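# Arrange four wooden cubes in a row by size

## Task

Put the four wooden cubes on the table into a single straight line ordered from largest down to smallest, with each cube's face pressed flat against the face of the next, and finish with the robot touching none of the cubes.

## Robot and tools

Robot: two arms, left_arm and right_arm, each ending in a sixteen-motor hand. right_arm has a right hand; left_arm has a left hand built as its mirror image. Three fixed cameras (cam_head_left, cam_head_right, cam_high, each 672x504) watch the table. A camera stand is behind the arms. Objects can occasionally be nudged by an outside disturbance.

Frames. Scene frame: origin at table-top height, halfway between the nominal arm bases; +z up, +x out over the table, +y toward left_arm (arm names do not match image sides). Actual bases: left_arm at (0, +0.312, 0) m, right_arm at (+0.035, -0.328, 0) m, both nearly unrotated. Reported hand positions and orientations are in that arm's own base frame; fixed cameras and the table are in the scene frame. Readings may be off by a few centimetres, more at long reach.

Hand point axes (right hand): +z runs along straight fingers toward the tips; +x crosses the palm away from the thumb; +y points out of the palm face, which sits at y = -0.062 m. For the left hand +x points toward the thumb instead. A rigid mast at the wrist (x +0.05 to +0.10, z -0.16 to -0.11, up to y +0.06; x sign flipped on the left hand) can strike objects. Straight fingertips reach about 0.12 m past the hand point along +z. Fingertips carry rubber caps; the rest is hard plastic.

execute_actions(actions, cameras). actions is a list of actions; each action is a list of 1 to 15 rows, one row per 1/30 s step; a short action repeats its final row until 15 steps (0.5 s) have passed. Every row is one flat list of 48 numbers, each in [-1, 1], covering both arms even if one stays still:
- 0-5: left_arm dx, dy, dz, rx, ry, rz
- 6-21: left hand motor goals
- 22, 23: left current_limit, speed
- 24-29: right_arm dx, dy, dz, rx, ry, rz
- 30-45: right hand motor goals
- 46, 47: right current_limit, speed
Arm numbers are offsets, not poses: they shift the arm's Hand target as it stood when the action began, along that target's own axes. 1.0 equals 0.6 m for dx/dy/dz and 180 degrees for the rotation vector rx/ry/rz. All rows in one action measure from that same starting target, so within an action they do not add up; a fresh action starts from the new target, so sending the same offset again moves further.
Hand motor order: index_mcp, index_abd, index_pip, index_dip, middle_mcp, middle_abd, middle_pip, middle_dip, ring_mcp, ring_abd, ring_pip, ring_dip, thumb_cmc, thumb_axl, thumb_mcp, thumb_ipl. These are absolute goal angles scaled between each hinge's end stops, not offsets. Straight values: _mcp +0.75, _abd 0.00, _pip +0.58, _dip +0.70, thumb_cmc +0.71, thumb_axl +0.68, thumb_mcp +0.23, thumb_ipl +0.17. Lower numbers curl fingers toward the palm (abd lower swings away from the thumb; thumb_cmc lower brings the thumb in front of the palm). A 0 is a real goal, so to leave a hand unchanged resend its hand_goal, hand_current_limit and hand_speed. current_limit maps -1..+1 to 0..550 mA (floor 11 mA); very low values may not lift a finger. speed maps to (speed+1)/2 of 8.5 rad/s. Defaults: +0.4 and -0.6; the last values sent persist.
cameras: list of names, ["all"], or []; omitted/null gives all only when actions is empty. An unknown name invalidates the call. An empty actions list returns a status with images.

zoom_image(camera, region): camera is cam_head_left, cam_head_right or cam_high, and must be among the latest images; region [x0, y0, x1, y1] in integer pixels from the top-left, no wider or taller than 504.

read_manual(section): returns licence text only ("licences"); moves nothing.

finished_scene(scene): integer 1 to 3, the current scene; ends it permanently. Call it only when the row is complete and no hand touches a cube.

Results: end_effector_position (m) and end_effector_quat_wxyz per arm in base frame; Hand target (the last commanded pose after clipping, from which the next offsets count); joint velocities ("within noise" means at rest); joint torques (include arm weight, noisy; numbers 3 and 4 wrap at ±28 N m); end-effector positions at some intermediate steps; and per hand motor: hand_goal, hand_measured, hand_current_ma (positive pushes toward -1), hand_state (moving, goal, blocked, overload), plus hand_current_limit and hand_speed.

Motion behaviour: commanded orientation is clipped to within 40 degrees of the current one each step. The hand often stops short of its target; waiting does not help, but the next action (even all zeros) retries, and a leftover gap can be sent as an extra offset. Tiny moves may not start. Friction and load can leave the hand a few cm off with no contact involved. right_arm sags under load, so aim higher. To stop pressing on something, command the target back beyond the current hand position. Near-singular wrist poses can make the whole arm swing.

Gripping: a finger presses only when its goal lies past the object's surface, harder the further past, capped by current_limit. A motor drawing 495 mA or more for 5 s total shuts off for 10 s and drops what it holds. Motors heat when holding loads, reaching far, or pushing against unreachable poses; MOTOR HOT appears at 85 °C, and at 100 °C the arm goes limp for 30-60 s (OVER-TEMPERATURE FAULT). During an arm stop, new hand numbers are ignored.

Avoid: dropping cubes or releasing them while moving, knocking anything off the table or leaving it off, slamming into the table or fixed objects, hard shoves, and any contact between the two arms or one hand grasping the other's fingers. The scene keeps running while you think.

Each tool is called after "Request:" as name(argument=value, ...) on one line, values as JSON.

## Session

Request:
execute_actions(actions=[])

Scene clock: 0.00 s.
left_arm: end_effector_position=(+0.4320, -0.2609, +0.2939) hand_goal=(+0.754, +0.000, +0.576, +0.696, +0.754, +0.000, +0.576, +0.696, +0.754, +0.000, +0.576, +0.696, +0.714, +0.678, +0.226, +0.168) hand_measured=(+0.754, +0.000, +0.576, +0.696, +0.754, +0.000, +0.576, +0.696, +0.754, +0.000, +0.576, +0.696, +0.714, +0.678, +0.226, +0.168) hand_current_ma=(+0, +0, +0, +0, +0, +0, +0, +0, +0, +0, +0, +0, +0, +0, +0, +0) hand_state=(goal, goal, goal, goal, goal, goal, goal, goal, goal, goal, goal, goal, goal, goal, goal, goal) hand_current_limit=0.40 hand_speed=-0.60 end_effector_quat_wxyz=(+0.157, +0.093, +0.967, -0.177) | right_arm: end_effector_position=(+0.6288, -0.0715, +0.1545) hand_goal=(+0.754, +0.000, +0.576, +0.696, +0.754, +0.000, +0.576, +0.696, +0.754, +0.000, +0.576, +0.696, +0.714, +0.678, +0.226, +0.168) hand_measured=(+0.754, +0.000, +0.576, +0.696, +0.754, +0.000, +0.576, +0.696, +0.754, +0.000, +0.576, +0.696, +0.714, +0.678, +0.226, +0.168) hand_current_ma=(+0, +0, +0, +0, +0, +0, +0, +0, +0, +0, +0, +0, +0, +0, +0, +0) hand_state=(goal, goal, goal, goal, goal, goal, goal, goal, goal, goal, goal, goal, goal, goal, goal, goal) hand_current_limit=0.40 hand_speed=-0.60 end_effector_quat_wxyz=(+0.065, +0.870, -0.191, +0.450)
Joint positions: left_arm=[-0.622 1.5 1.594 -1.209 0.144 -2.035] | right_arm=[0.092 1.717 1.259 -0.22 0.361 1.922]
Joint velocities: within noise
Joint torques (N m): no reading
Heat: left arm: hottest waist 33 °C; right arm: hottest waist 34 °C.
Hand target: left_arm +0.4370, -0.2644, +0.2998; +0.163, +0.093, +0.966, -0.180 | right_arm +0.6400, -0.0705, +0.1770; +0.058, +0.859, -0.194, +0.471

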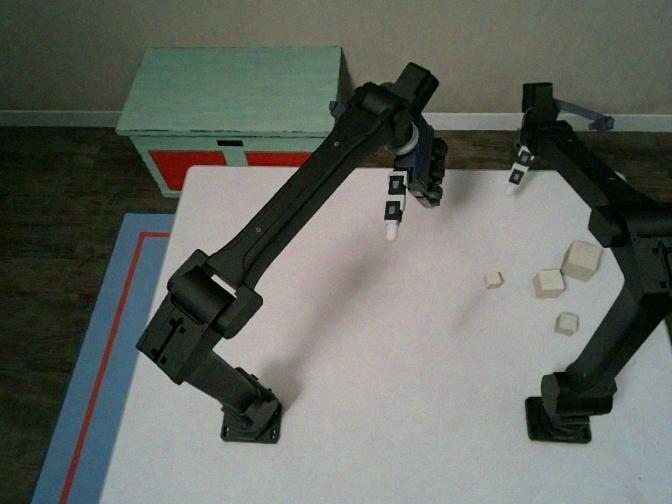

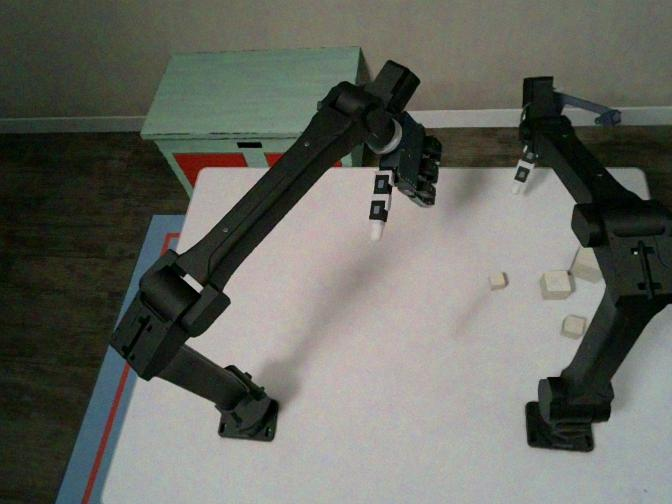

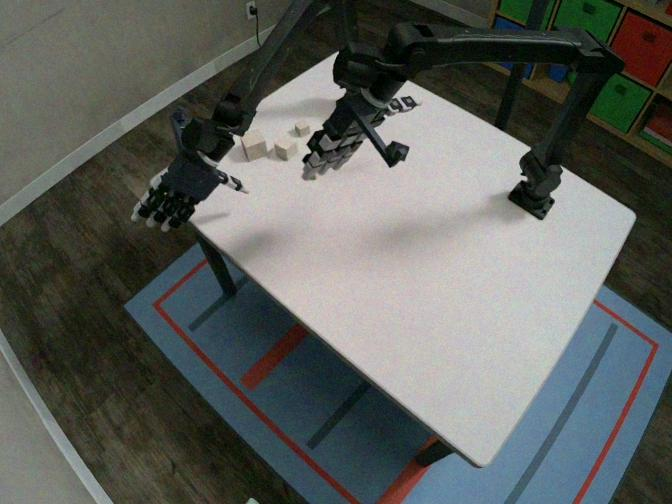

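Request:
zoom_image(camera="cam_head_left", region=[470, 220, 630, 340])

Request:
zoom_image(camera="cam_head_right", region=[470, 220, 630, 340])

Request:
zoom_image(camera="cam_high", region=[220, 90, 380, 210])

Scaled by 3.150 from the camera's 672x504 image, which has a finer 960x720 frame.

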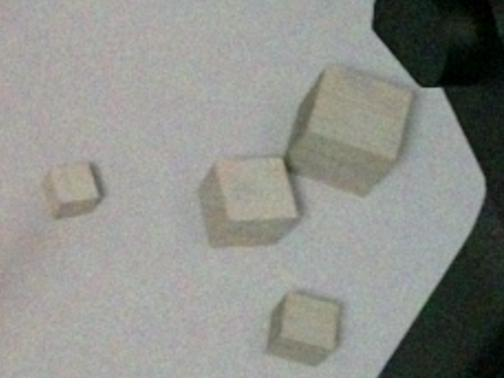

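Scaled by 3.150 from the camera's 672x504 image, which has a finer 960x720 frame.

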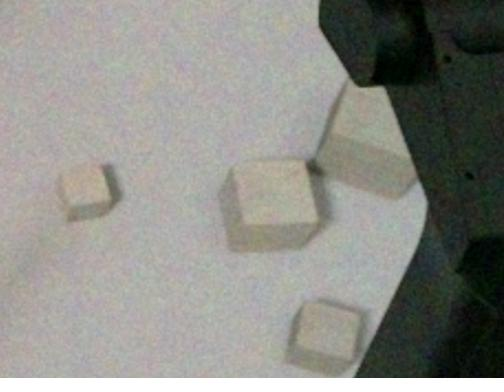

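Scaled by 3.150 from the camera's 672x504 image, which has a finer 960x720 frame.

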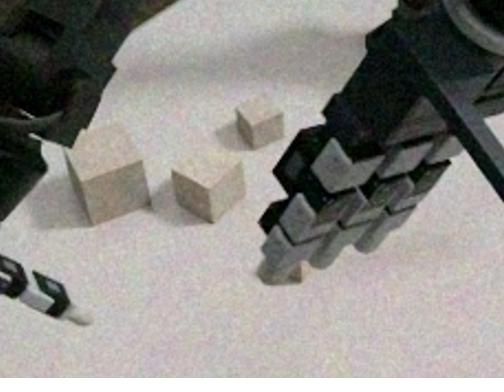

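Request:
zoom_image(camera="cam_head_left", region=[550, 225, 630, 285])

Request:
zoom_image(camera="cam_head_left", region=[520, 260, 600, 320])

Request:
zoom_image(camera="cam_head_left", region=[540, 295, 600, 340])

Request:
zoom_image(camera="cam_head_left", region=[465, 255, 525, 300])

Scaled by 6.300 from the camera's 672x504 image, which has a finer 960x720 frame.

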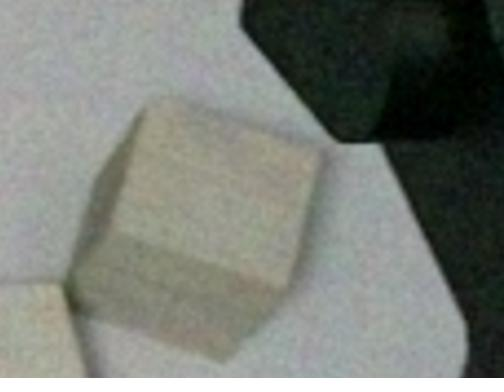

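Scaled by 6.300 from the camera's 672x504 image, which has a finer 960x720 frame.

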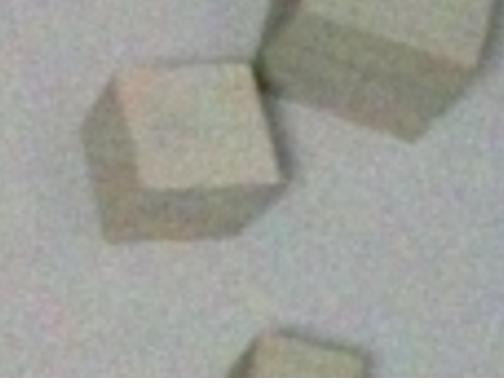

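Scaled by 8.400 from the camera's 672x504 image, which has a finer 960x720 frame.

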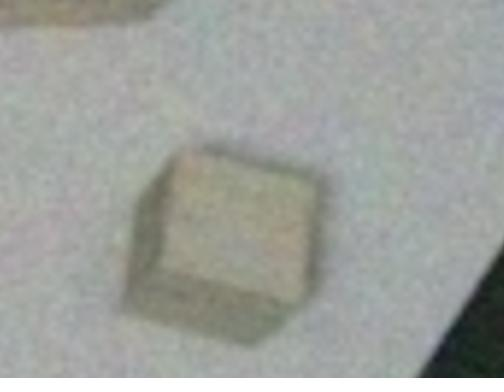

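Scaled by 8.400 from the camera's 672x504 image, which has a finer 960x720 frame.

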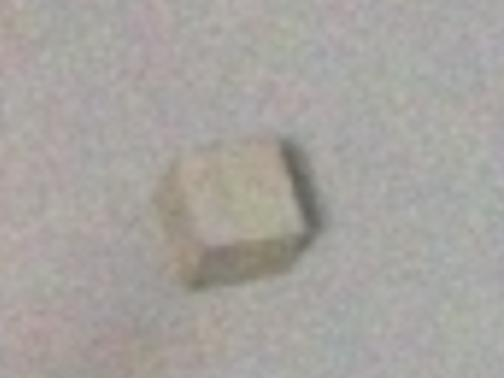

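Request:
execute_actions(actions=[[[-0.0582,0.208,-0.052,-0.029,-0.0265,-0.0736,0.754,0,0.576,0.696,0.754,0,0.576,0.696,0.754,0,0.576,0.696,0.714,0.678,0.226,0.168,0.4,-0.6,0.1105,0.0107,-0.1473,0.0764,-0.0544,-0.1511,0.754,0,0.576,0.696,-0.3,0,-0.5,0,0.754,0,0.576,0.696,0.714,0.678,0.226,0.168,-0.1,-0.7]],[[-0.0582,0.208,-0.052,-0.029,-0.0265,-0.0736,0.754,0,0.576,0.696,0.754,0,0.576,0.696,0.754,0,0.576,0.696,0.714,0.678,0.226,0.168,0.4,-0.6,-0.0197,-0.0062,-0.1423,0.0764,-0.0544,-0.1511,0.754,0,0.576,0.696,-0.3,0,-0.5,0,0.754,0,0.576,0.696,0.714,0.678,0.226,0.168,-0.1,-0.7]],[[-0.0582,0.208,-0.052,-0.029,-0.0265,-0.0736,0.754,0,0.576,0.696,0.754,0,0.576,0.696,0.754,0,0.576,0.696,0.714,0.678,0.226,0.168,0.4,-0.6,-0.0753,-0.0882,-0.0682,0.0764,-0.0544,-0.1511,0.754,0,0.576,0.696,-0.3,0,-0.5,0,0.754,0,0.576,0.696,0.714,0.678,0.226,0.168,-0.1,-0.7]]], cameras=["all"])

Scene clock: 6.90 s.
left_arm: end_effector_position=(+0.4893, +0.1201, +0.2945) hand_goal=(+0.754, +0.000, +0.576, +0.696, +0.754, +0.000, +0.576, +0.696, +0.754, +0.000, +0.576, +0.696, +0.714, +0.678, +0.226, +0.168) hand_measured=(+0.750, +0.000, +0.576, +0.696, +0.750, +0.000, +0.576, +0.696, +0.750, +0.000, +0.576, +0.696, +0.712, +0.678, +0.224, +0.168) hand_current_ma=(-15, +1, +2, +0, -17, +1, +2, +0, -16, +1, +2, +0, -7, -2, -7, -1) hand_state=(goal, goal, goal, goal, goal, goal, goal, goal, goal, goal, goal, goal, goal, goal, goal, goal) hand_current_limit=0.40 hand_speed=-0.60 end_effector_quat_wxyz=(+0.212, -0.289, +0.928, -0.105) | right_arm: end_effector_position=(+0.4395, -0.0511, +0.3036) hand_goal=(+0.754, +0.000, +0.576, +0.696, -0.300, +0.000, -0.500, +0.000, +0.754, +0.000, +0.576, +0.696, +0.714, +0.678, +0.226, +0.168) hand_measured=(+0.754, +0.002, +0.576, +0.696, -0.284, +0.002, -0.496, +0.002, +0.754, +0.002, +0.576, +0.696, +0.714, +0.678, +0.224, +0.168) hand_current_ma=(+0, +1, +0, +0, +23, +1, +3, +1, +0, +1, +0, +0, +0, +0, -2, +0) hand_state=(goal, goal, goal, goal, goal, goal, goal, goal, goal, goal, goal, goal, goal, goal, goal, goal) hand_current_limit=-0.10 hand_speed=-0.70 end_effector_quat_wxyz=(+0.007, +0.828, +0.545, +0.127)
Joint positions: left_arm=[0.163 1.499 1.594 -1.209 0.145 -2.045] | right_arm=[-0.053 1.171 1.25 -1.433 -0.139 0.368]
Joint torques (N m): left_arm=[0.44 -11.28 10.1 1.48 0.13 0.03] | right_arm=[-0.15 -7.82 11.48 0.24 -0.08 -0.36]
Heat: left arm: hottest waist 33 °C; right arm: hottest waist 34 °C.
Hand target: left_arm +0.4956, +0.1218, +0.2999; +0.220, -0.284, +0.928, -0.104 | right_arm +0.4499, -0.0548, +0.3303; +0.018, +0.823, +0.550, +0.145
Off the commanded pose: left_arm 0.008 m, 1 deg | right_arm 0.029 m, 2 deg.
Step readings (end_effector_position of left_arm | right_arm):
0: (+0.4320, -0.2609, +0.2939) | (+0.6288, -0.0715, +0.1545)
1: (+0.4323, -0.2604, +0.2939) | (+0.6294, -0.0706, +0.1544)
2: (+0.4352, -0.2554, +0.2939) | (+0.6299, -0.0673, +0.1552)
4: (+0.4429, -0.2412, +0.2939) | (+0.6227, -0.0616, +0.1621)
8: (+0.4729, -0.1745, +0.2944) | (+0.6027, -0.0568, +0.2086)
15: (+0.4886, -0.1235, +0.2945) | (+0.5880, -0.0610, +0.2715)
16: (+0.4882, -0.1254, +0.2944) | (+0.5881, -0.0615, +0.2714)
17: (+0.4887, -0.1233, +0.2943) | (+0.5862, -0.0595, +0.2695)
19: (+0.4909, -0.1141, +0.2943) | (+0.5714, -0.0570, +0.2637)
23: (+0.5015, -0.0492, +0.2945) | (+0.5366, -0.0566, +0.2775)
30: (+0.5038, +0.0071, +0.2946) | (+0.5157, -0.0600, +0.3074)
31: (+0.5038, +0.0054, +0.2946) | (+0.5153, -0.0600, +0.3075)
32: (+0.5038, +0.0081, +0.2945) | (+0.5122, -0.0591, +0.3061)
34: (+0.5036, +0.0175, +0.2943) | (+0.4950, -0.0569, +0.3000)
38: (+0.4969, +0.0827, +0.2947) | (+0.4567, -0.0545, +0.3025)
45: (+0.4848, +0.1370, +0.2948) | (+0.4362, -0.0537, +0.3079)

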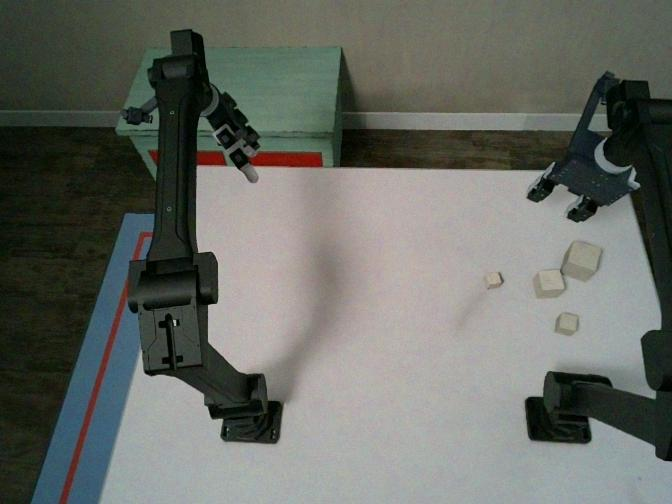

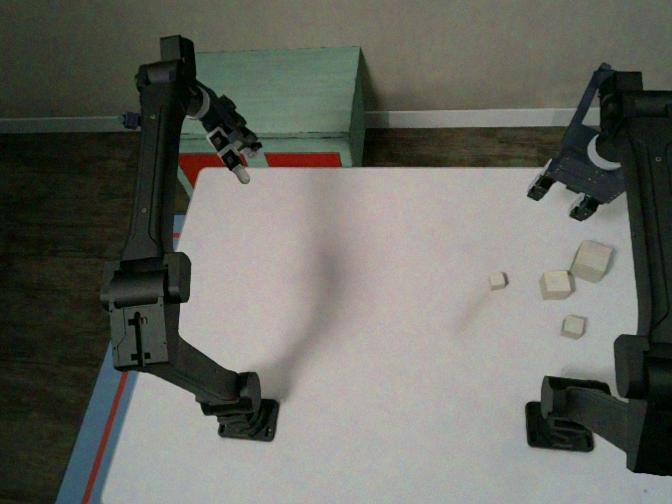

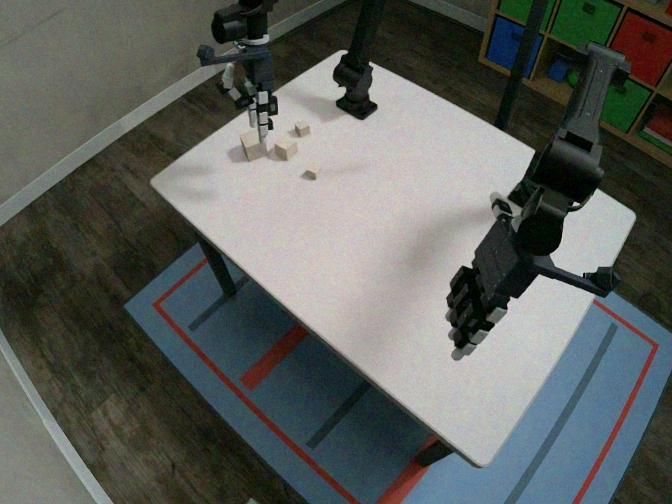

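Request:
zoom_image(camera="cam_head_left", region=[520, 230, 620, 305])

Request:
zoom_image(camera="cam_high", region=[230, 105, 350, 195])

Request:
zoom_image(camera="cam_head_right", region=[520, 230, 620, 305])

Scaled by 5.040 from the camera's 672x504 image, which has a finer 960x720 frame.

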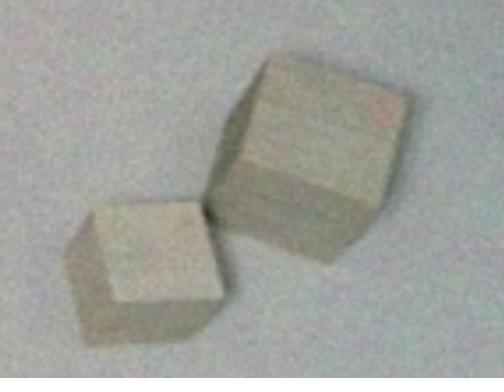

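Scaled by 4.200 from the camera's 672x504 image, which has a finer 960x720 frame.

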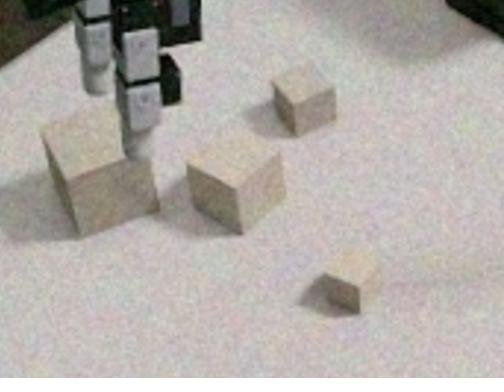

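Scaled by 5.040 from the camera's 672x504 image, which has a finer 960x720 frame.

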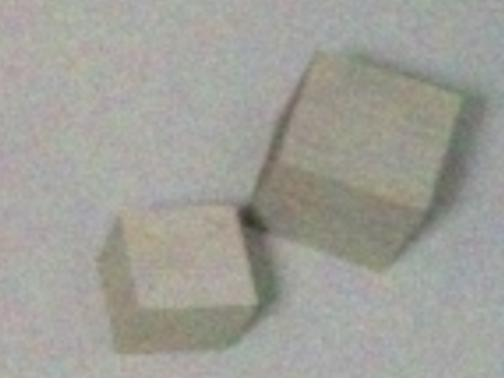

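Request:
execute_actions(actions=[[[0,0,0,0,0,0,0.754,0,0.576,0.696,0.754,0,0.576,0.696,0.754,0,0.576,0.696,0.714,0.678,0.226,0.168,0.4,-0.6,-0.0377,-0.1295,0.0012,0.0768,-0.0537,-0.1557,0.754,0,0.576,0.696,-0.3,0,-0.5,0,0.754,0,0.576,0.696,0.714,0.678,0.226,0.168,-0.1,-0.7]],[[0,0,0,0,0,0,0.754,0,0.576,0.696,0.754,0,0.576,0.696,0.754,0,0.576,0.696,0.714,0.678,0.226,0.168,0.4,-0.6,0,0,0.07,0,0,0,0.754,0,0.576,0.696,-0.3,0,-0.5,0,0.754,0,0.576,0.696,0.714,0.678,0.226,0.168,-0.1,-0.7]]], cameras=["all"])

Request:
zoom_image(camera="cam_high", region=[220, 60, 380, 180])

Request:
zoom_image(camera="cam_head_left", region=[480, 180, 640, 300])

Scene clock: 8.97 s.
left_arm: end_effector_position=(+0.4893, +0.1201, +0.2945) hand_goal=(+0.754, +0.000, +0.576, +0.696, +0.754, +0.000, +0.576, +0.696, +0.754, +0.000, +0.576, +0.696, +0.714, +0.678, +0.226, +0.168) hand_measured=(+0.750, +0.000, +0.576, +0.696, +0.750, +0.000, +0.576, +0.696, +0.750, +0.000, +0.576, +0.696, +0.712, +0.678, +0.224, +0.168) hand_current_ma=(-15, +1, +2, +0, -17, +1, +2, +0, -16, +1, +2, +0, -7, -2, -7, -1) hand_state=(goal, goal, goal, goal, goal, goal, goal, goal, goal, goal, goal, goal, goal, goal, goal, goal) hand_current_limit=0.40 hand_speed=-0.60 end_effector_quat_wxyz=(+0.212, -0.289, +0.928, -0.105) | right_arm: end_effector_position=(+0.3671, -0.0412, +0.2613) hand_goal=(+0.754, +0.000, +0.576, +0.696, -0.300, +0.000, -0.500, +0.000, +0.754, +0.000, +0.576, +0.696, +0.714, +0.678, +0.226, +0.168) hand_measured=(+0.754, +0.002, +0.576, +0.696, -0.284, +0.002, -0.496, +0.002, +0.752, +0.002, +0.576, +0.696, +0.714, +0.678, +0.222, +0.168) hand_current_ma=(+0, +0, +0, +0, +21, +1, +3, +1, +0, +0, +0, +0, +0, +0, -3, +0) hand_state=(goal, goal, goal, goal, goal, goal, goal, goal, goal, goal, goal, goal, goal, goal, goal, goal) hand_current_limit=-0.10 hand_speed=-0.70 end_effector_quat_wxyz=(-0.010, +0.672, +0.741, -0.007)
Joint positions: left_arm=[0.163 1.499 1.594 -1.209 0.145 -2.045] | right_arm=[-0.094 1.088 1.123 -1.631 0 -0.192]
Joint torques (N m): left_arm=[0.38 -11.34 10.18 1.48 0.12 0.04] | right_arm=[0.03 -6.07 7.68 0.61 0.1 -0.32]
Heat: left arm: hottest elbow 34 °C; right arm: hottest waist 34 °C.
Hand target: left_arm +0.4956, +0.1218, +0.2999; +0.220, -0.284, +0.928, -0.104 | right_arm +0.3723, -0.0445, +0.2681; +0.000, +0.671, +0.742, +0.001
Off the commanded pose: left_arm 0.009 m, 1 deg | right_arm 0.009 m, 1 deg.
Step readings (end_effector_position of left_arm | right_arm):
0: (+0.4893, +0.1201, +0.2945) | (+0.4395, -0.0510, +0.3036)
1: (+0.4893, +0.1201, +0.2945) | (+0.4390, -0.0513, +0.3035)
2: (+0.4893, +0.1201, +0.2945) | (+0.4353, -0.0522, +0.3025)
4: (+0.4893, +0.1201, +0.2945) | (+0.4188, -0.0533, +0.2991)
8: (+0.4893, +0.1201, +0.2945) | (+0.3826, -0.0511, +0.2976)
15: (+0.4893, +0.1201, +0.2945) | (+0.3695, -0.0456, +0.3037)
16: (+0.4893, +0.1201, +0.2945) | (+0.3695, -0.0451, +0.3034)
17: (+0.4893, +0.1201, +0.2945) | (+0.3697, -0.0447, +0.3019)
19: (+0.4893, +0.1201, +0.2945) | (+0.3695, -0.0440, +0.2925)
23: (+0.4893, +0.1201, +0.2945) | (+0.3646, -0.0424, +0.2669)
30: (+0.4893, +0.1201, +0.2945) | (+0.3667, -0.0415, +0.2612)

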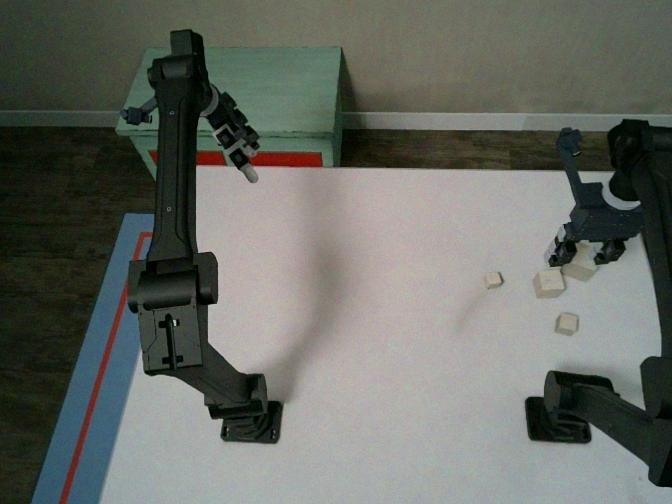

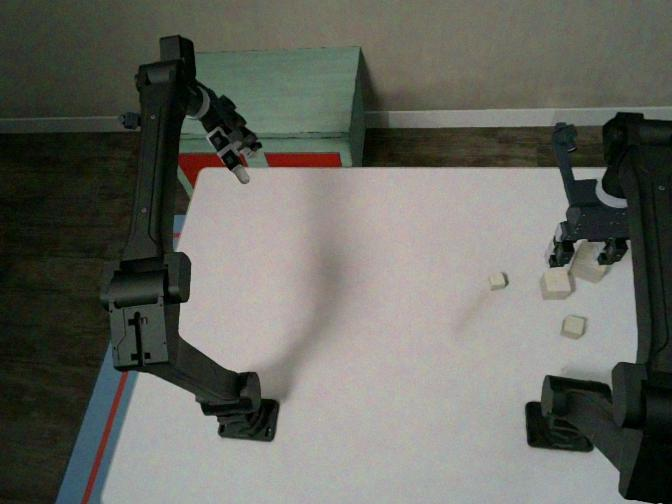

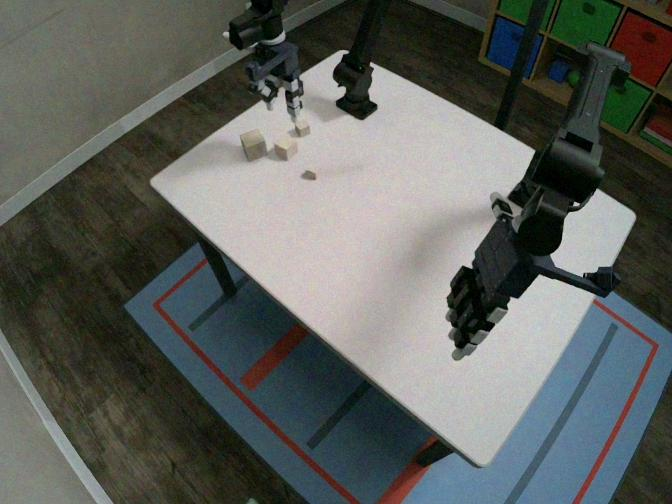

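Scaled by 3.150 from the camera's 672x504 image, which has a finer 960x720 frame.

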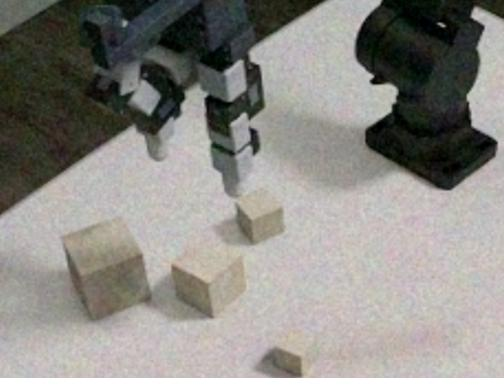

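Scaled by 3.150 from the camera's 672x504 image, which has a finer 960x720 frame.

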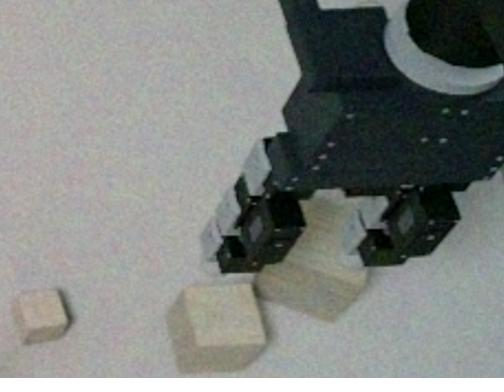

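Request:
execute_actions(actions=[[[0,0,0,0,0,0,0.754,0,0.576,0.696,0.754,0,0.576,0.696,0.754,0,0.576,0.696,0.714,0.678,0.226,0.168,0.4,-0.6,0,0,0.09,0,0,0,0.754,0,0.576,0.696,-0.3,0,-0.5,0,0.754,0,0.576,0.696,0.714,0.678,0.226,0.168,-0.1,-0.7]]], cameras=["all"])

Request:
zoom_image(camera="cam_high", region=[230, 80, 350, 170])

Request:
zoom_image(camera="cam_head_left", region=[500, 210, 620, 300])

Request:
zoom_image(camera="cam_head_right", region=[500, 210, 620, 300])

Scene clock: 10.33 s.
left_arm: end_effector_position=(+0.4893, +0.1201, +0.2945) hand_goal=(+0.754, +0.000, +0.576, +0.696, +0.754, +0.000, +0.576, +0.696, +0.754, +0.000, +0.576, +0.696, +0.714, +0.678, +0.226, +0.168) hand_measured=(+0.750, +0.000, +0.576, +0.696, +0.750, +0.000, +0.576, +0.696, +0.750, +0.000, +0.576, +0.696, +0.712, +0.678, +0.224, +0.168) hand_current_ma=(-15, +1, +2, +0, -17, +1, +2, +0, -16, +1, +2, +0, -7, -2, -7, -1) hand_state=(goal, goal, goal, goal, goal, goal, goal, goal, goal, goal, goal, goal, goal, goal, goal, goal) hand_current_limit=0.40 hand_speed=-0.60 end_effector_quat_wxyz=(+0.212, -0.289, +0.928, -0.105) | right_arm: end_effector_position=(+0.3660, -0.0410, +0.2066) hand_goal=(+0.754, +0.000, +0.576, +0.696, -0.300, +0.000, -0.500, +0.000, +0.754, +0.000, +0.576, +0.696, +0.714, +0.678, +0.226, +0.168) hand_measured=(+0.754, +0.002, +0.576, +0.696, -0.286, +0.002, -0.496, +0.002, +0.752, +0.002, +0.576, +0.696, +0.714, +0.678, +0.222, +0.168) hand_current_ma=(+0, +0, +0, +0, +19, +1, +3, +1, +0, +0, +0, +0, +0, +0, -3, +0) hand_state=(goal, goal, goal, goal, goal, goal, goal, goal, goal, goal, goal, goal, goal, goal, goal, goal) hand_current_limit=-0.10 hand_speed=-0.70 end_effector_quat_wxyz=(-0.011, +0.671, +0.741, -0.008)
Joint positions: left_arm=[0.163 1.499 1.594 -1.209 0.145 -2.045] | right_arm=[-0.094 1.091 0.982 -1.488 0 -0.193]
Joint torques (N m): left_arm=[0.44 -11.28 10.19 1.47 0.11 0.02] | right_arm=[0.21 -6.53 7.98 0.39 0.1 -0.32]
Heat: left arm: hottest elbow 34 °C; right arm: hottest waist 34 °C.
Hand target: left_arm +0.4956, +0.1218, +0.2999; +0.220, -0.284, +0.928, -0.104 | right_arm +0.3723, -0.0445, +0.2142; +0.000, +0.671, +0.742, +0.001
Off the commanded pose: left_arm 0.009 m, 1 deg | right_arm 0.010 m, 2 deg.
Step readings (end_effector_position of left_arm | right_arm):
0: (+0.4893, +0.1201, +0.2945) | (+0.3671, -0.0411, +0.2613)
1: (+0.4893, +0.1201, +0.2945) | (+0.3673, -0.0411, +0.2608)
2: (+0.4893, +0.1201, +0.2945) | (+0.3686, -0.0413, +0.2587)
4: (+0.4893, +0.1201, +0.2945) | (+0.3701, -0.0414, +0.2461)
8: (+0.4893, +0.1201, +0.2945) | (+0.3625, -0.0407, +0.2135)
15: (+0.4893, +0.1201, +0.2945) | (+0.3654, -0.0409, +0.2063)

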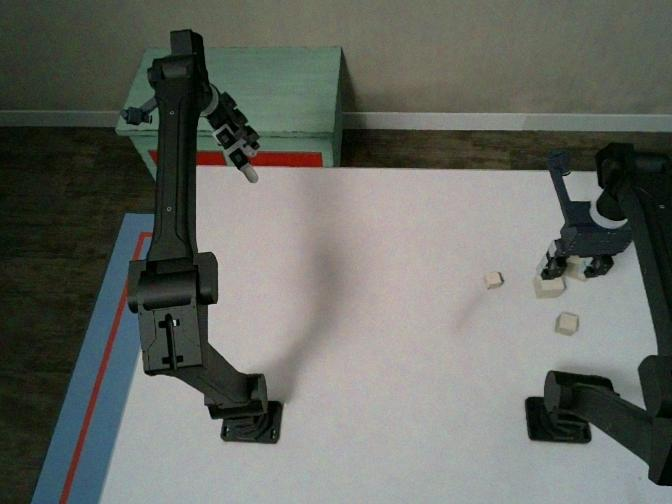

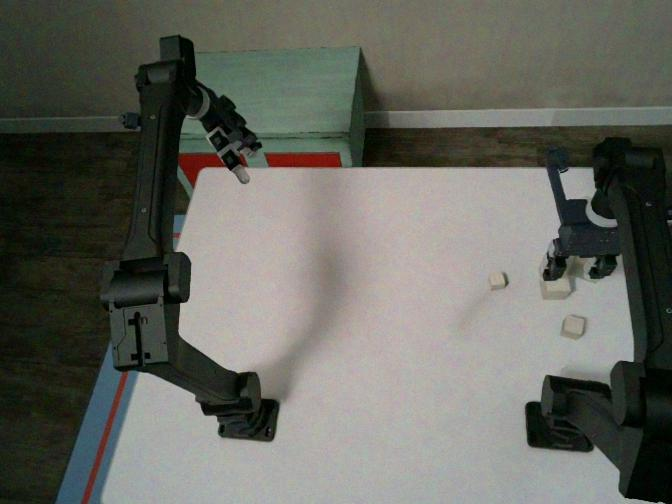

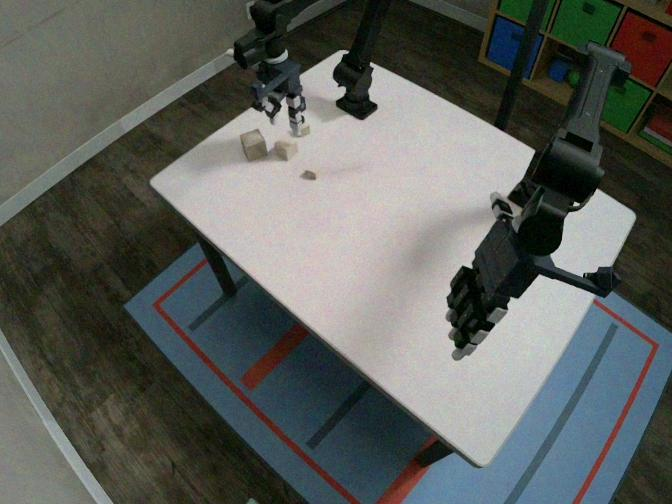

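Scaled by 4.200 from the camera's 672x504 image, which has a finer 960x720 frame.

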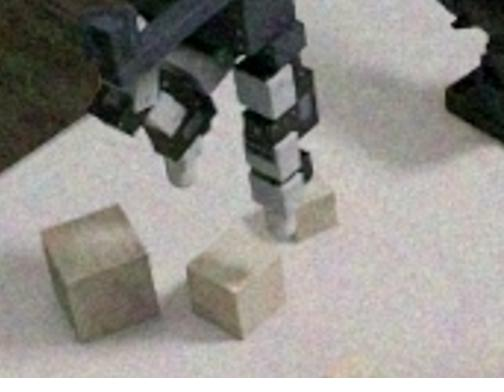

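Scaled by 4.200 from the camera's 672x504 image, which has a finer 960x720 frame.

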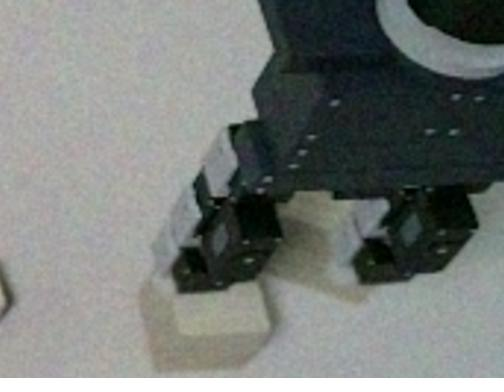

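Scaled by 4.200 from the camera's 672x504 image, which has a finer 960x720 frame.

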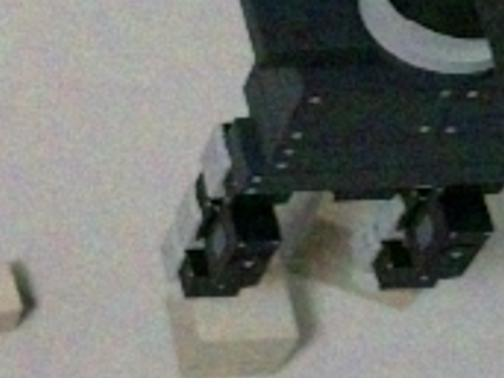

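Request:
execute_actions(actions=[[[0,0,0,0,0,0,0.754,0,0.576,0.696,0.754,0,0.576,0.696,0.754,0,0.576,0.696,0.714,0.678,0.226,0.168,0.4,-0.6,0.022,0.01,0.03,0,0,0,0.754,0,0.576,0.696,-0.3,0,-0.5,0,0.754,0,0.576,0.696,0.714,0.678,0.226,0.168,-0.1,-0.7]]], cameras=["all"])

Request:
zoom_image(camera="cam_high", region=[250, 100, 330, 160])

Request:
zoom_image(camera="cam_head_left", region=[520, 240, 620, 315])

Scene clock: 11.80 s.
left_arm: end_effector_position=(+0.4893, +0.1201, +0.2945) hand_goal=(+0.754, +0.000, +0.576, +0.696, +0.754, +0.000, +0.576, +0.696, +0.754, +0.000, +0.576, +0.696, +0.714, +0.678, +0.226, +0.168) hand_measured=(+0.750, +0.000, +0.576, +0.696, +0.750, +0.000, +0.576, +0.696, +0.750, +0.000, +0.576, +0.696, +0.712, +0.678, +0.224, +0.168) hand_current_ma=(-15, +1, +2, +0, -17, +1, +2, +0, -16, +1, +2, +0, -7, -2, -7, -1) hand_state=(goal, goal, goal, goal, goal, goal, goal, goal, goal, goal, goal, goal, goal, goal, goal, goal) hand_current_limit=0.40 hand_speed=-0.60 end_effector_quat_wxyz=(+0.212, -0.289, +0.928, -0.105) | right_arm: end_effector_position=(+0.3711, -0.0327, +0.1926) hand_goal=(+0.754, +0.000, +0.576, +0.696, -0.300, +0.000, -0.500, +0.000, +0.754, +0.000, +0.576, +0.696, +0.714, +0.678, +0.226, +0.168) hand_measured=(+0.754, +0.002, +0.576, +0.696, -0.286, +0.002, -0.496, +0.002, +0.752, +0.002, +0.576, +0.696, +0.714, +0.678, +0.222, +0.168) hand_current_ma=(+0, +0, +0, +0, +19, +1, +3, +1, +0, +0, +0, +0, +0, +0, -3, +0) hand_state=(goal, goal, goal, goal, goal, goal, goal, goal, goal, goal, goal, goal, goal, goal, goal, goal) hand_current_limit=-0.10 hand_speed=-0.70 end_effector_quat_wxyz=(-0.007, +0.669, +0.743, -0.005)
Joint positions: left_arm=[0.163 1.499 1.594 -1.209 0.145 -2.045] | right_arm=[-0.066 1.102 0.951 -1.436 -0.001 -0.17]
Joint torques (N m): left_arm=[0.62 -11.28 10.18 1.5 0.12 0.04] | right_arm=[1.32 -5.13 7.65 0.69 0.15 -0.09]
Heat: left arm: hottest elbow 34 °C; right arm: hottest waist 34 °C.
Hand target: left_arm +0.4956, +0.1218, +0.2999; +0.220, -0.284, +0.928, -0.104 | right_arm +0.3771, -0.0308, +0.1962; +0.000, +0.671, +0.742, +0.001
Off the commanded pose: left_arm 0.009 m, 1 deg | right_arm 0.007 m, 1 deg.
Step readings (end_effector_position of left_arm | right_arm):
0: (+0.4893, +0.1201, +0.2945) | (+0.3661, -0.0410, +0.2066)
1: (+0.4893, +0.1201, +0.2945) | (+0.3663, -0.0410, +0.2067)
2: (+0.4893, +0.1201, +0.2945) | (+0.3670, -0.0411, +0.2063)
4: (+0.4893, +0.1201, +0.2945) | (+0.3693, -0.0398, +0.2041)
8: (+0.4893, +0.1201, +0.2945) | (+0.3698, -0.0353, +0.1964)
15: (+0.4893, +0.1201, +0.2945) | (+0.3710, -0.0325, +0.1925)

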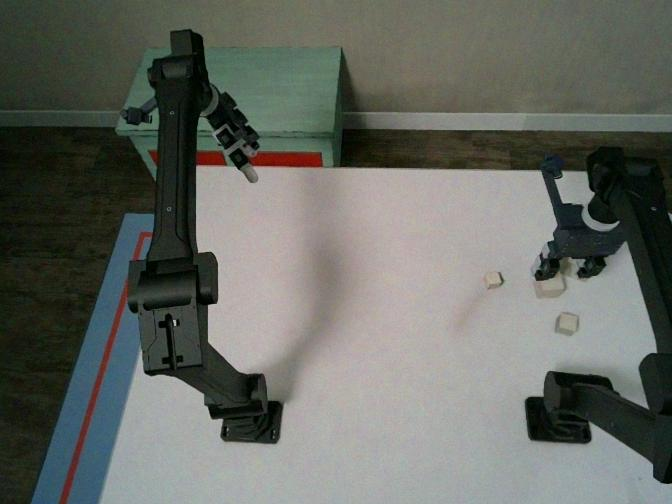

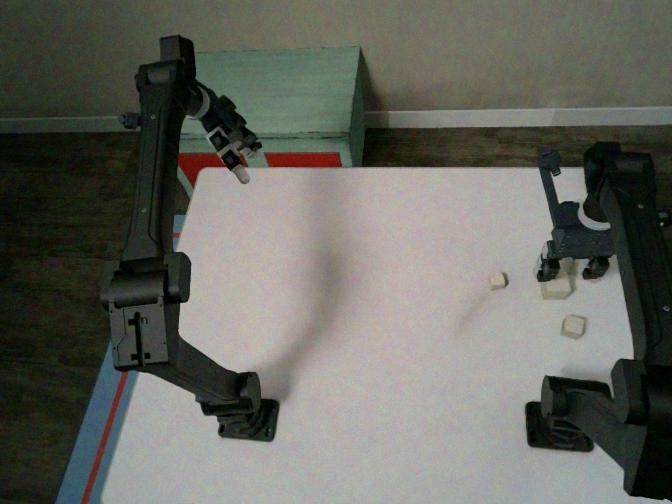

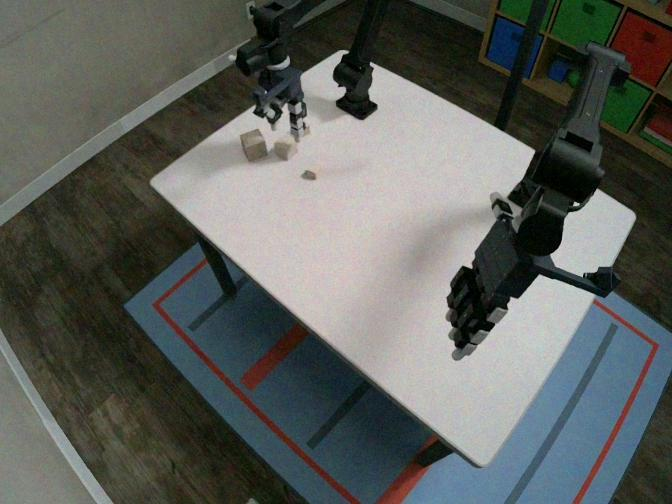

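Scaled by 6.300 from the camera's 672x504 image, which has a finer 960x720 frame.

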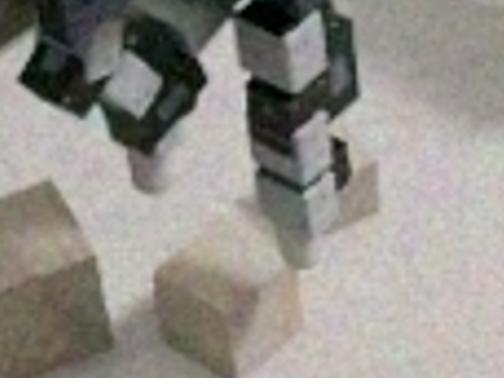

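Scaled by 5.040 from the camera's 672x504 image, which has a finer 960x720 frame.

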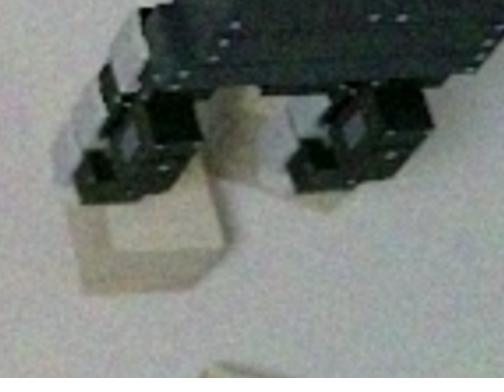

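Request:
execute_actions(actions=[[[0,0,0,0,0,0,0.754,0,0.576,0.696,0.754,0,0.576,0.696,0.754,0,0.576,0.696,0.714,0.678,0.226,0.168,0.4,-0.6,0.016,0.006,0.02,0,0,0,0.754,0,0.576,0.696,-0.3,0,-0.5,0,0.754,0,0.576,0.696,0.714,0.678,0.226,0.168,-0.1,-0.7]],[[0,0,0,0,0,0,0.754,0,0.576,0.696,0.754,0,0.576,0.696,0.754,0,0.576,0.696,0.714,0.678,0.226,0.168,0.4,-0.6,0,0,0.035,0,0,0,0.754,0,0.576,0.696,-0.3,0,-0.5,0,0.754,0,0.576,0.696,0.714,0.678,0.226,0.168,-0.1,-0.7]]], cameras=["cam_head_left","cam_high"])

Request:
zoom_image(camera="cam_high", region=[250, 100, 330, 160])

Request:
zoom_image(camera="cam_head_left", region=[520, 240, 620, 315])

Scene clock: 13.37 s.
left_arm: end_effector_position=(+0.4893, +0.1201, +0.2945) hand_goal=(+0.754, +0.000, +0.576, +0.696, +0.754, +0.000, +0.576, +0.696, +0.754, +0.000, +0.576, +0.696, +0.714, +0.678, +0.226, +0.168) hand_measured=(+0.750, +0.000, +0.576, +0.696, +0.750, +0.000, +0.576, +0.696, +0.750, +0.000, +0.576, +0.696, +0.712, +0.678, +0.224, +0.168) hand_current_ma=(-15, +1, +2, +0, -17, +1, +2, +0, -16, +1, +2, +0, -7, -2, -7, -1) hand_state=(goal, goal, goal, goal, goal, goal, goal, goal, goal, goal, goal, goal, goal, goal, goal, goal) hand_current_limit=0.40 hand_speed=-0.60 end_effector_quat_wxyz=(+0.212, -0.289, +0.928, -0.105) | right_arm: end_effector_position=(+0.3737, -0.0228, +0.1592) hand_goal=(+0.754, +0.000, +0.576, +0.696, -0.300, +0.000, -0.500, +0.000, +0.754, +0.000, +0.576, +0.696, +0.714, +0.678, +0.226, +0.168) hand_measured=(+0.752, +0.002, +0.576, +0.696, -0.286, +0.002, -0.496, +0.002, +0.752, +0.002, +0.576, +0.696, +0.714, +0.678, +0.222, +0.168) hand_current_ma=(+0, +1, +0, +0, +19, +1, +3, +1, +0, +0, +0, +0, +0, +0, -3, +0) hand_state=(goal, goal, goal, goal, goal, goal, goal, goal, goal, goal, goal, goal, goal, goal, goal, goal) hand_current_limit=-0.10 hand_speed=-0.70 end_effector_quat_wxyz=(-0.007, +0.670, +0.743, -0.005)
Joint positions: left_arm=[0.163 1.499 1.594 -1.209 0.145 -2.045] | right_arm=[-0.031 1.128 0.881 -1.341 -0.001 -0.134]
Joint torques (N m): left_arm=[0.44 -11.34 10.18 1.5 0.12 0.04] | right_arm=[1.2 -6.07 7.35 0.59 0.11 -0.05]
Heat: left arm: hottest elbow 35 °C; right arm: hottest waist 34 °C.
Hand target: left_arm +0.4956, +0.1218, +0.2999; +0.220, -0.284, +0.928, -0.104 | right_arm +0.3797, -0.0208, +0.1632; +0.000, +0.671, +0.742, +0.001
Off the commanded pose: left_arm 0.009 m, 1 deg | right_arm 0.007 m, 1 deg.
Step readings (end_effector_position of left_arm | right_arm):
0: (+0.4893, +0.1201, +0.2945) | (+0.3711, -0.0328, +0.1926)
1: (+0.4893, +0.1201, +0.2945) | (+0.3711, -0.0327, +0.1924)
2: (+0.4893, +0.1201, +0.2945) | (+0.3718, -0.0320, +0.1922)
4: (+0.4893, +0.1201, +0.2945) | (+0.3729, -0.0300, +0.1904)
8: (+0.4893, +0.1201, +0.2945) | (+0.3731, -0.0243, +0.1835)
15: (+0.4893, +0.1201, +0.2945) | (+0.3737, -0.0225, +0.1806)
16: (+0.4893, +0.1201, +0.2945) | (+0.3739, -0.0225, +0.1805)
17: (+0.4893, +0.1201, +0.2945) | (+0.3745, -0.0226, +0.1797)
19: (+0.4893, +0.1201, +0.2945) | (+0.3755, -0.0227, +0.1756)
23: (+0.4893, +0.1201, +0.2945) | (+0.3726, -0.0227, +0.1629)
30: (+0.4893, +0.1201, +0.2945) | (+0.3733, -0.0228, +0.1591)
Images, in order (width x height): cam_head_left 672x504, cam_high 672x504.

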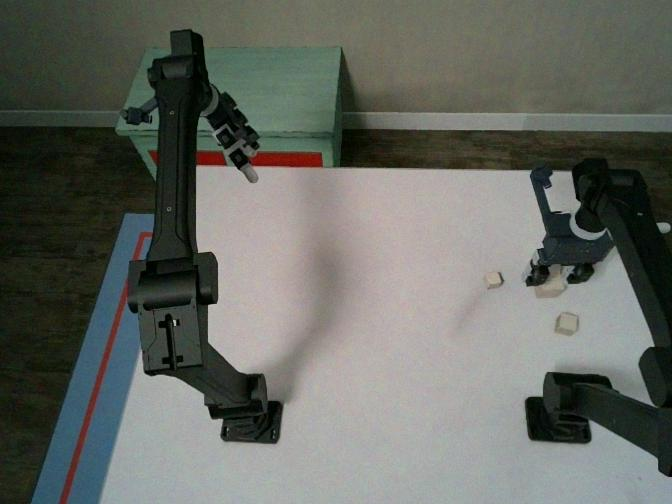

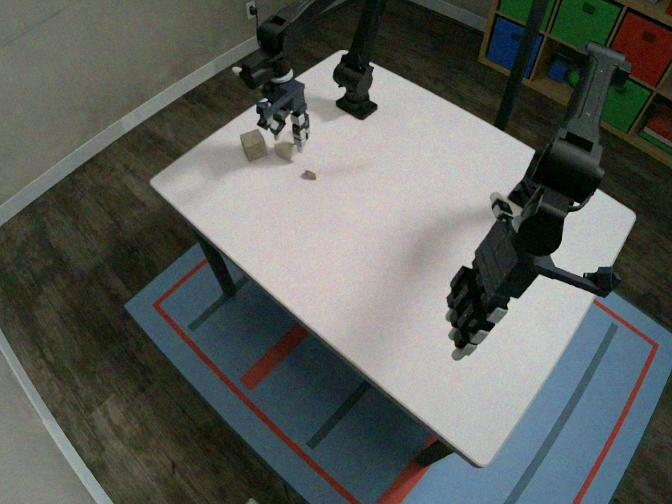

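Scaled by 6.300 from the camera's 672x504 image, which has a finer 960x720 frame.

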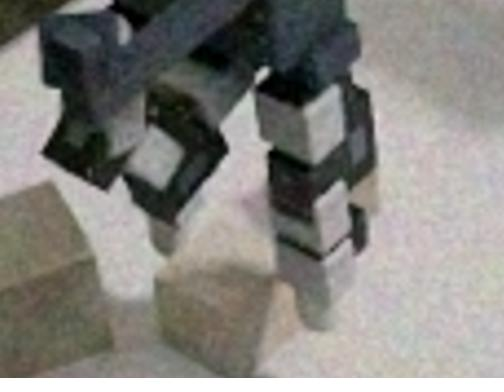

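Scaled by 5.040 from the camera's 672x504 image, which has a finer 960x720 frame.

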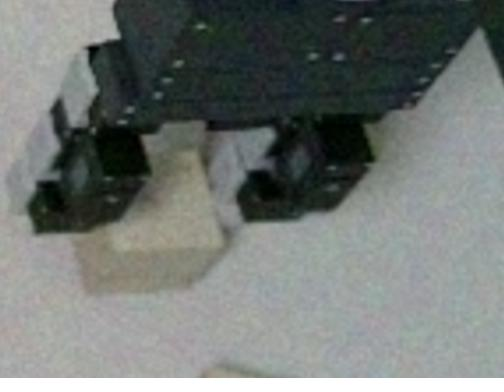

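Request:
execute_actions(actions=[[[0,0,0,0,0,0,0.754,0,0.576,0.696,0.754,0,0.576,0.696,0.754,0,0.576,0.696,0.714,0.678,0.226,0.168,0.4,-0.6,-0.008,0.003,0.025,0,0,0,0.754,0,0.576,0.696,-0.3,0,-0.5,0,0.754,0,0.576,0.696,0.714,0.678,0.226,0.168,-0.1,-0.7]]], cameras=["cam_head_left","cam_high"])

Request:
zoom_image(camera="cam_high", region=[250, 100, 330, 160])

Request:
zoom_image(camera="cam_head_left", region=[520, 240, 620, 315])

Scene clock: 14.37 s.
left_arm: end_effector_position=(+0.4893, +0.1201, +0.2945) hand_goal=(+0.754, +0.000, +0.576, +0.696, +0.754, +0.000, +0.576, +0.696, +0.754, +0.000, +0.576, +0.696, +0.714, +0.678, +0.226, +0.168) hand_measured=(+0.750, +0.000, +0.576, +0.696, +0.750, +0.000, +0.576, +0.696, +0.750, +0.000, +0.576, +0.696, +0.712, +0.678, +0.224, +0.168) hand_current_ma=(-15, +1, +2, +0, -17, +1, +2, +0, -16, +1, +2, +0, -7, -2, -7, -1) hand_state=(goal, goal, goal, goal, goal, goal, goal, goal, goal, goal, goal, goal, goal, goal, goal, goal) hand_current_limit=0.40 hand_speed=-0.60 end_effector_quat_wxyz=(+0.212, -0.289, +0.928, -0.105) | right_arm: end_effector_position=(+0.3760, -0.0229, +0.1443) hand_goal=(+0.754, +0.000, +0.576, +0.696, -0.300, +0.000, -0.500, +0.000, +0.754, +0.000, +0.576, +0.696, +0.714, +0.678, +0.226, +0.168) hand_measured=(+0.752, +0.002, +0.576, +0.696, -0.286, +0.002, -0.496, +0.002, +0.752, +0.002, +0.576, +0.696, +0.714, +0.678, +0.222, +0.168) hand_current_ma=(+0, +1, +0, +0, +19, +1, +3, +1, +0, +0, +0, +0, +0, +0, -3, +0) hand_state=(goal, goal, goal, goal, goal, goal, goal, goal, goal, goal, goal, goal, goal, goal, goal, goal) hand_current_limit=-0.10 hand_speed=-0.70 end_effector_quat_wxyz=(-0.007, +0.670, +0.743, -0.005)
Joint positions: left_arm=[0.163 1.499 1.594 -1.209 0.145 -2.045] | right_arm=[-0.031 1.147 0.854 -1.295 -0.001 -0.134]
Joint torques (N m): left_arm=[0.62 -11.4 10.21 1.47 0.12 0.03] | right_arm=[-0.15 -5.66 7.35 0.66 0.12 -0.21]
Heat: left arm: hottest elbow 35 °C; right arm: hottest waist 34 °C.
Hand target: left_arm +0.4956, +0.1218, +0.2999; +0.220, -0.284, +0.928, -0.104 | right_arm +0.3820, -0.0253, +0.1482; +0.000, +0.671, +0.742, +0.000
Off the commanded pose: left_arm 0.009 m, 1 deg | right_arm 0.008 m, 1 deg.
Step readings (end_effector_position of left_arm | right_arm):
0: (+0.4893, +0.1201, +0.2945) | (+0.3737, -0.0228, +0.1592)
1: (+0.4893, +0.1201, +0.2945) | (+0.3736, -0.0228, +0.1591)
2: (+0.4893, +0.1201, +0.2945) | (+0.3744, -0.0228, +0.1588)
4: (+0.4893, +0.1201, +0.2945) | (+0.3758, -0.0228, +0.1566)
8: (+0.4893, +0.1201, +0.2945) | (+0.3757, -0.0228, +0.1482)
15: (+0.4893, +0.1201, +0.2945) | (+0.3759, -0.0229, +0.1443)
Images, in order (width x height): cam_head_left 672x504, cam_high 672x504.

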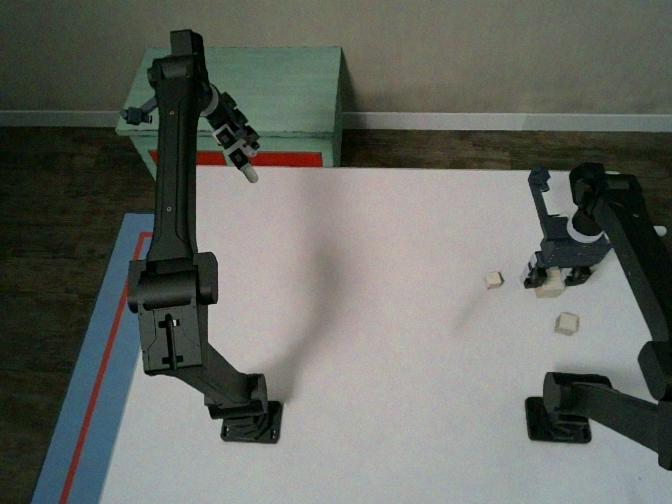

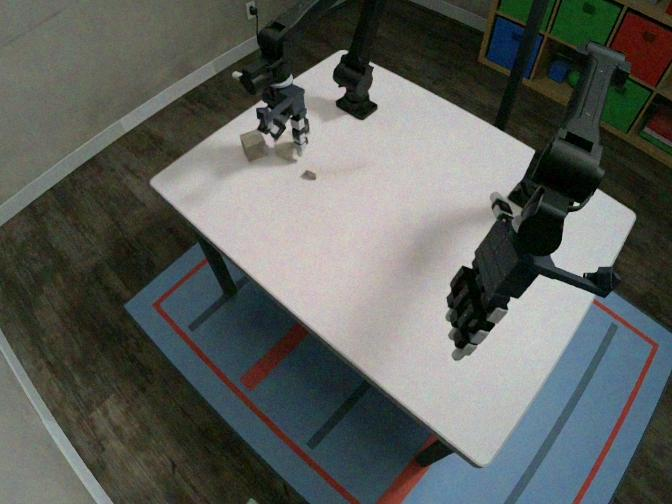

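Scaled by 6.300 from the camera's 672x504 image, which has a finer 960x720 frame.

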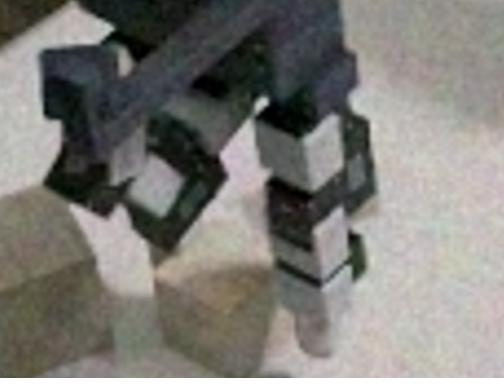

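Scaled by 5.040 from the camera's 672x504 image, which has a finer 960x720 frame.

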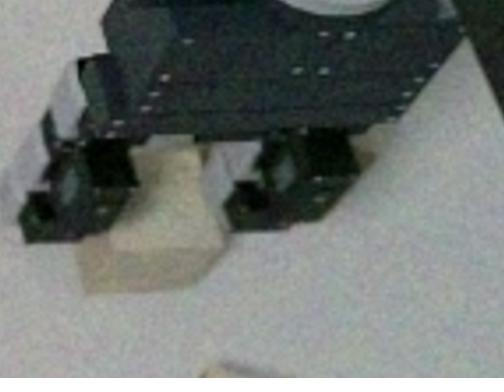

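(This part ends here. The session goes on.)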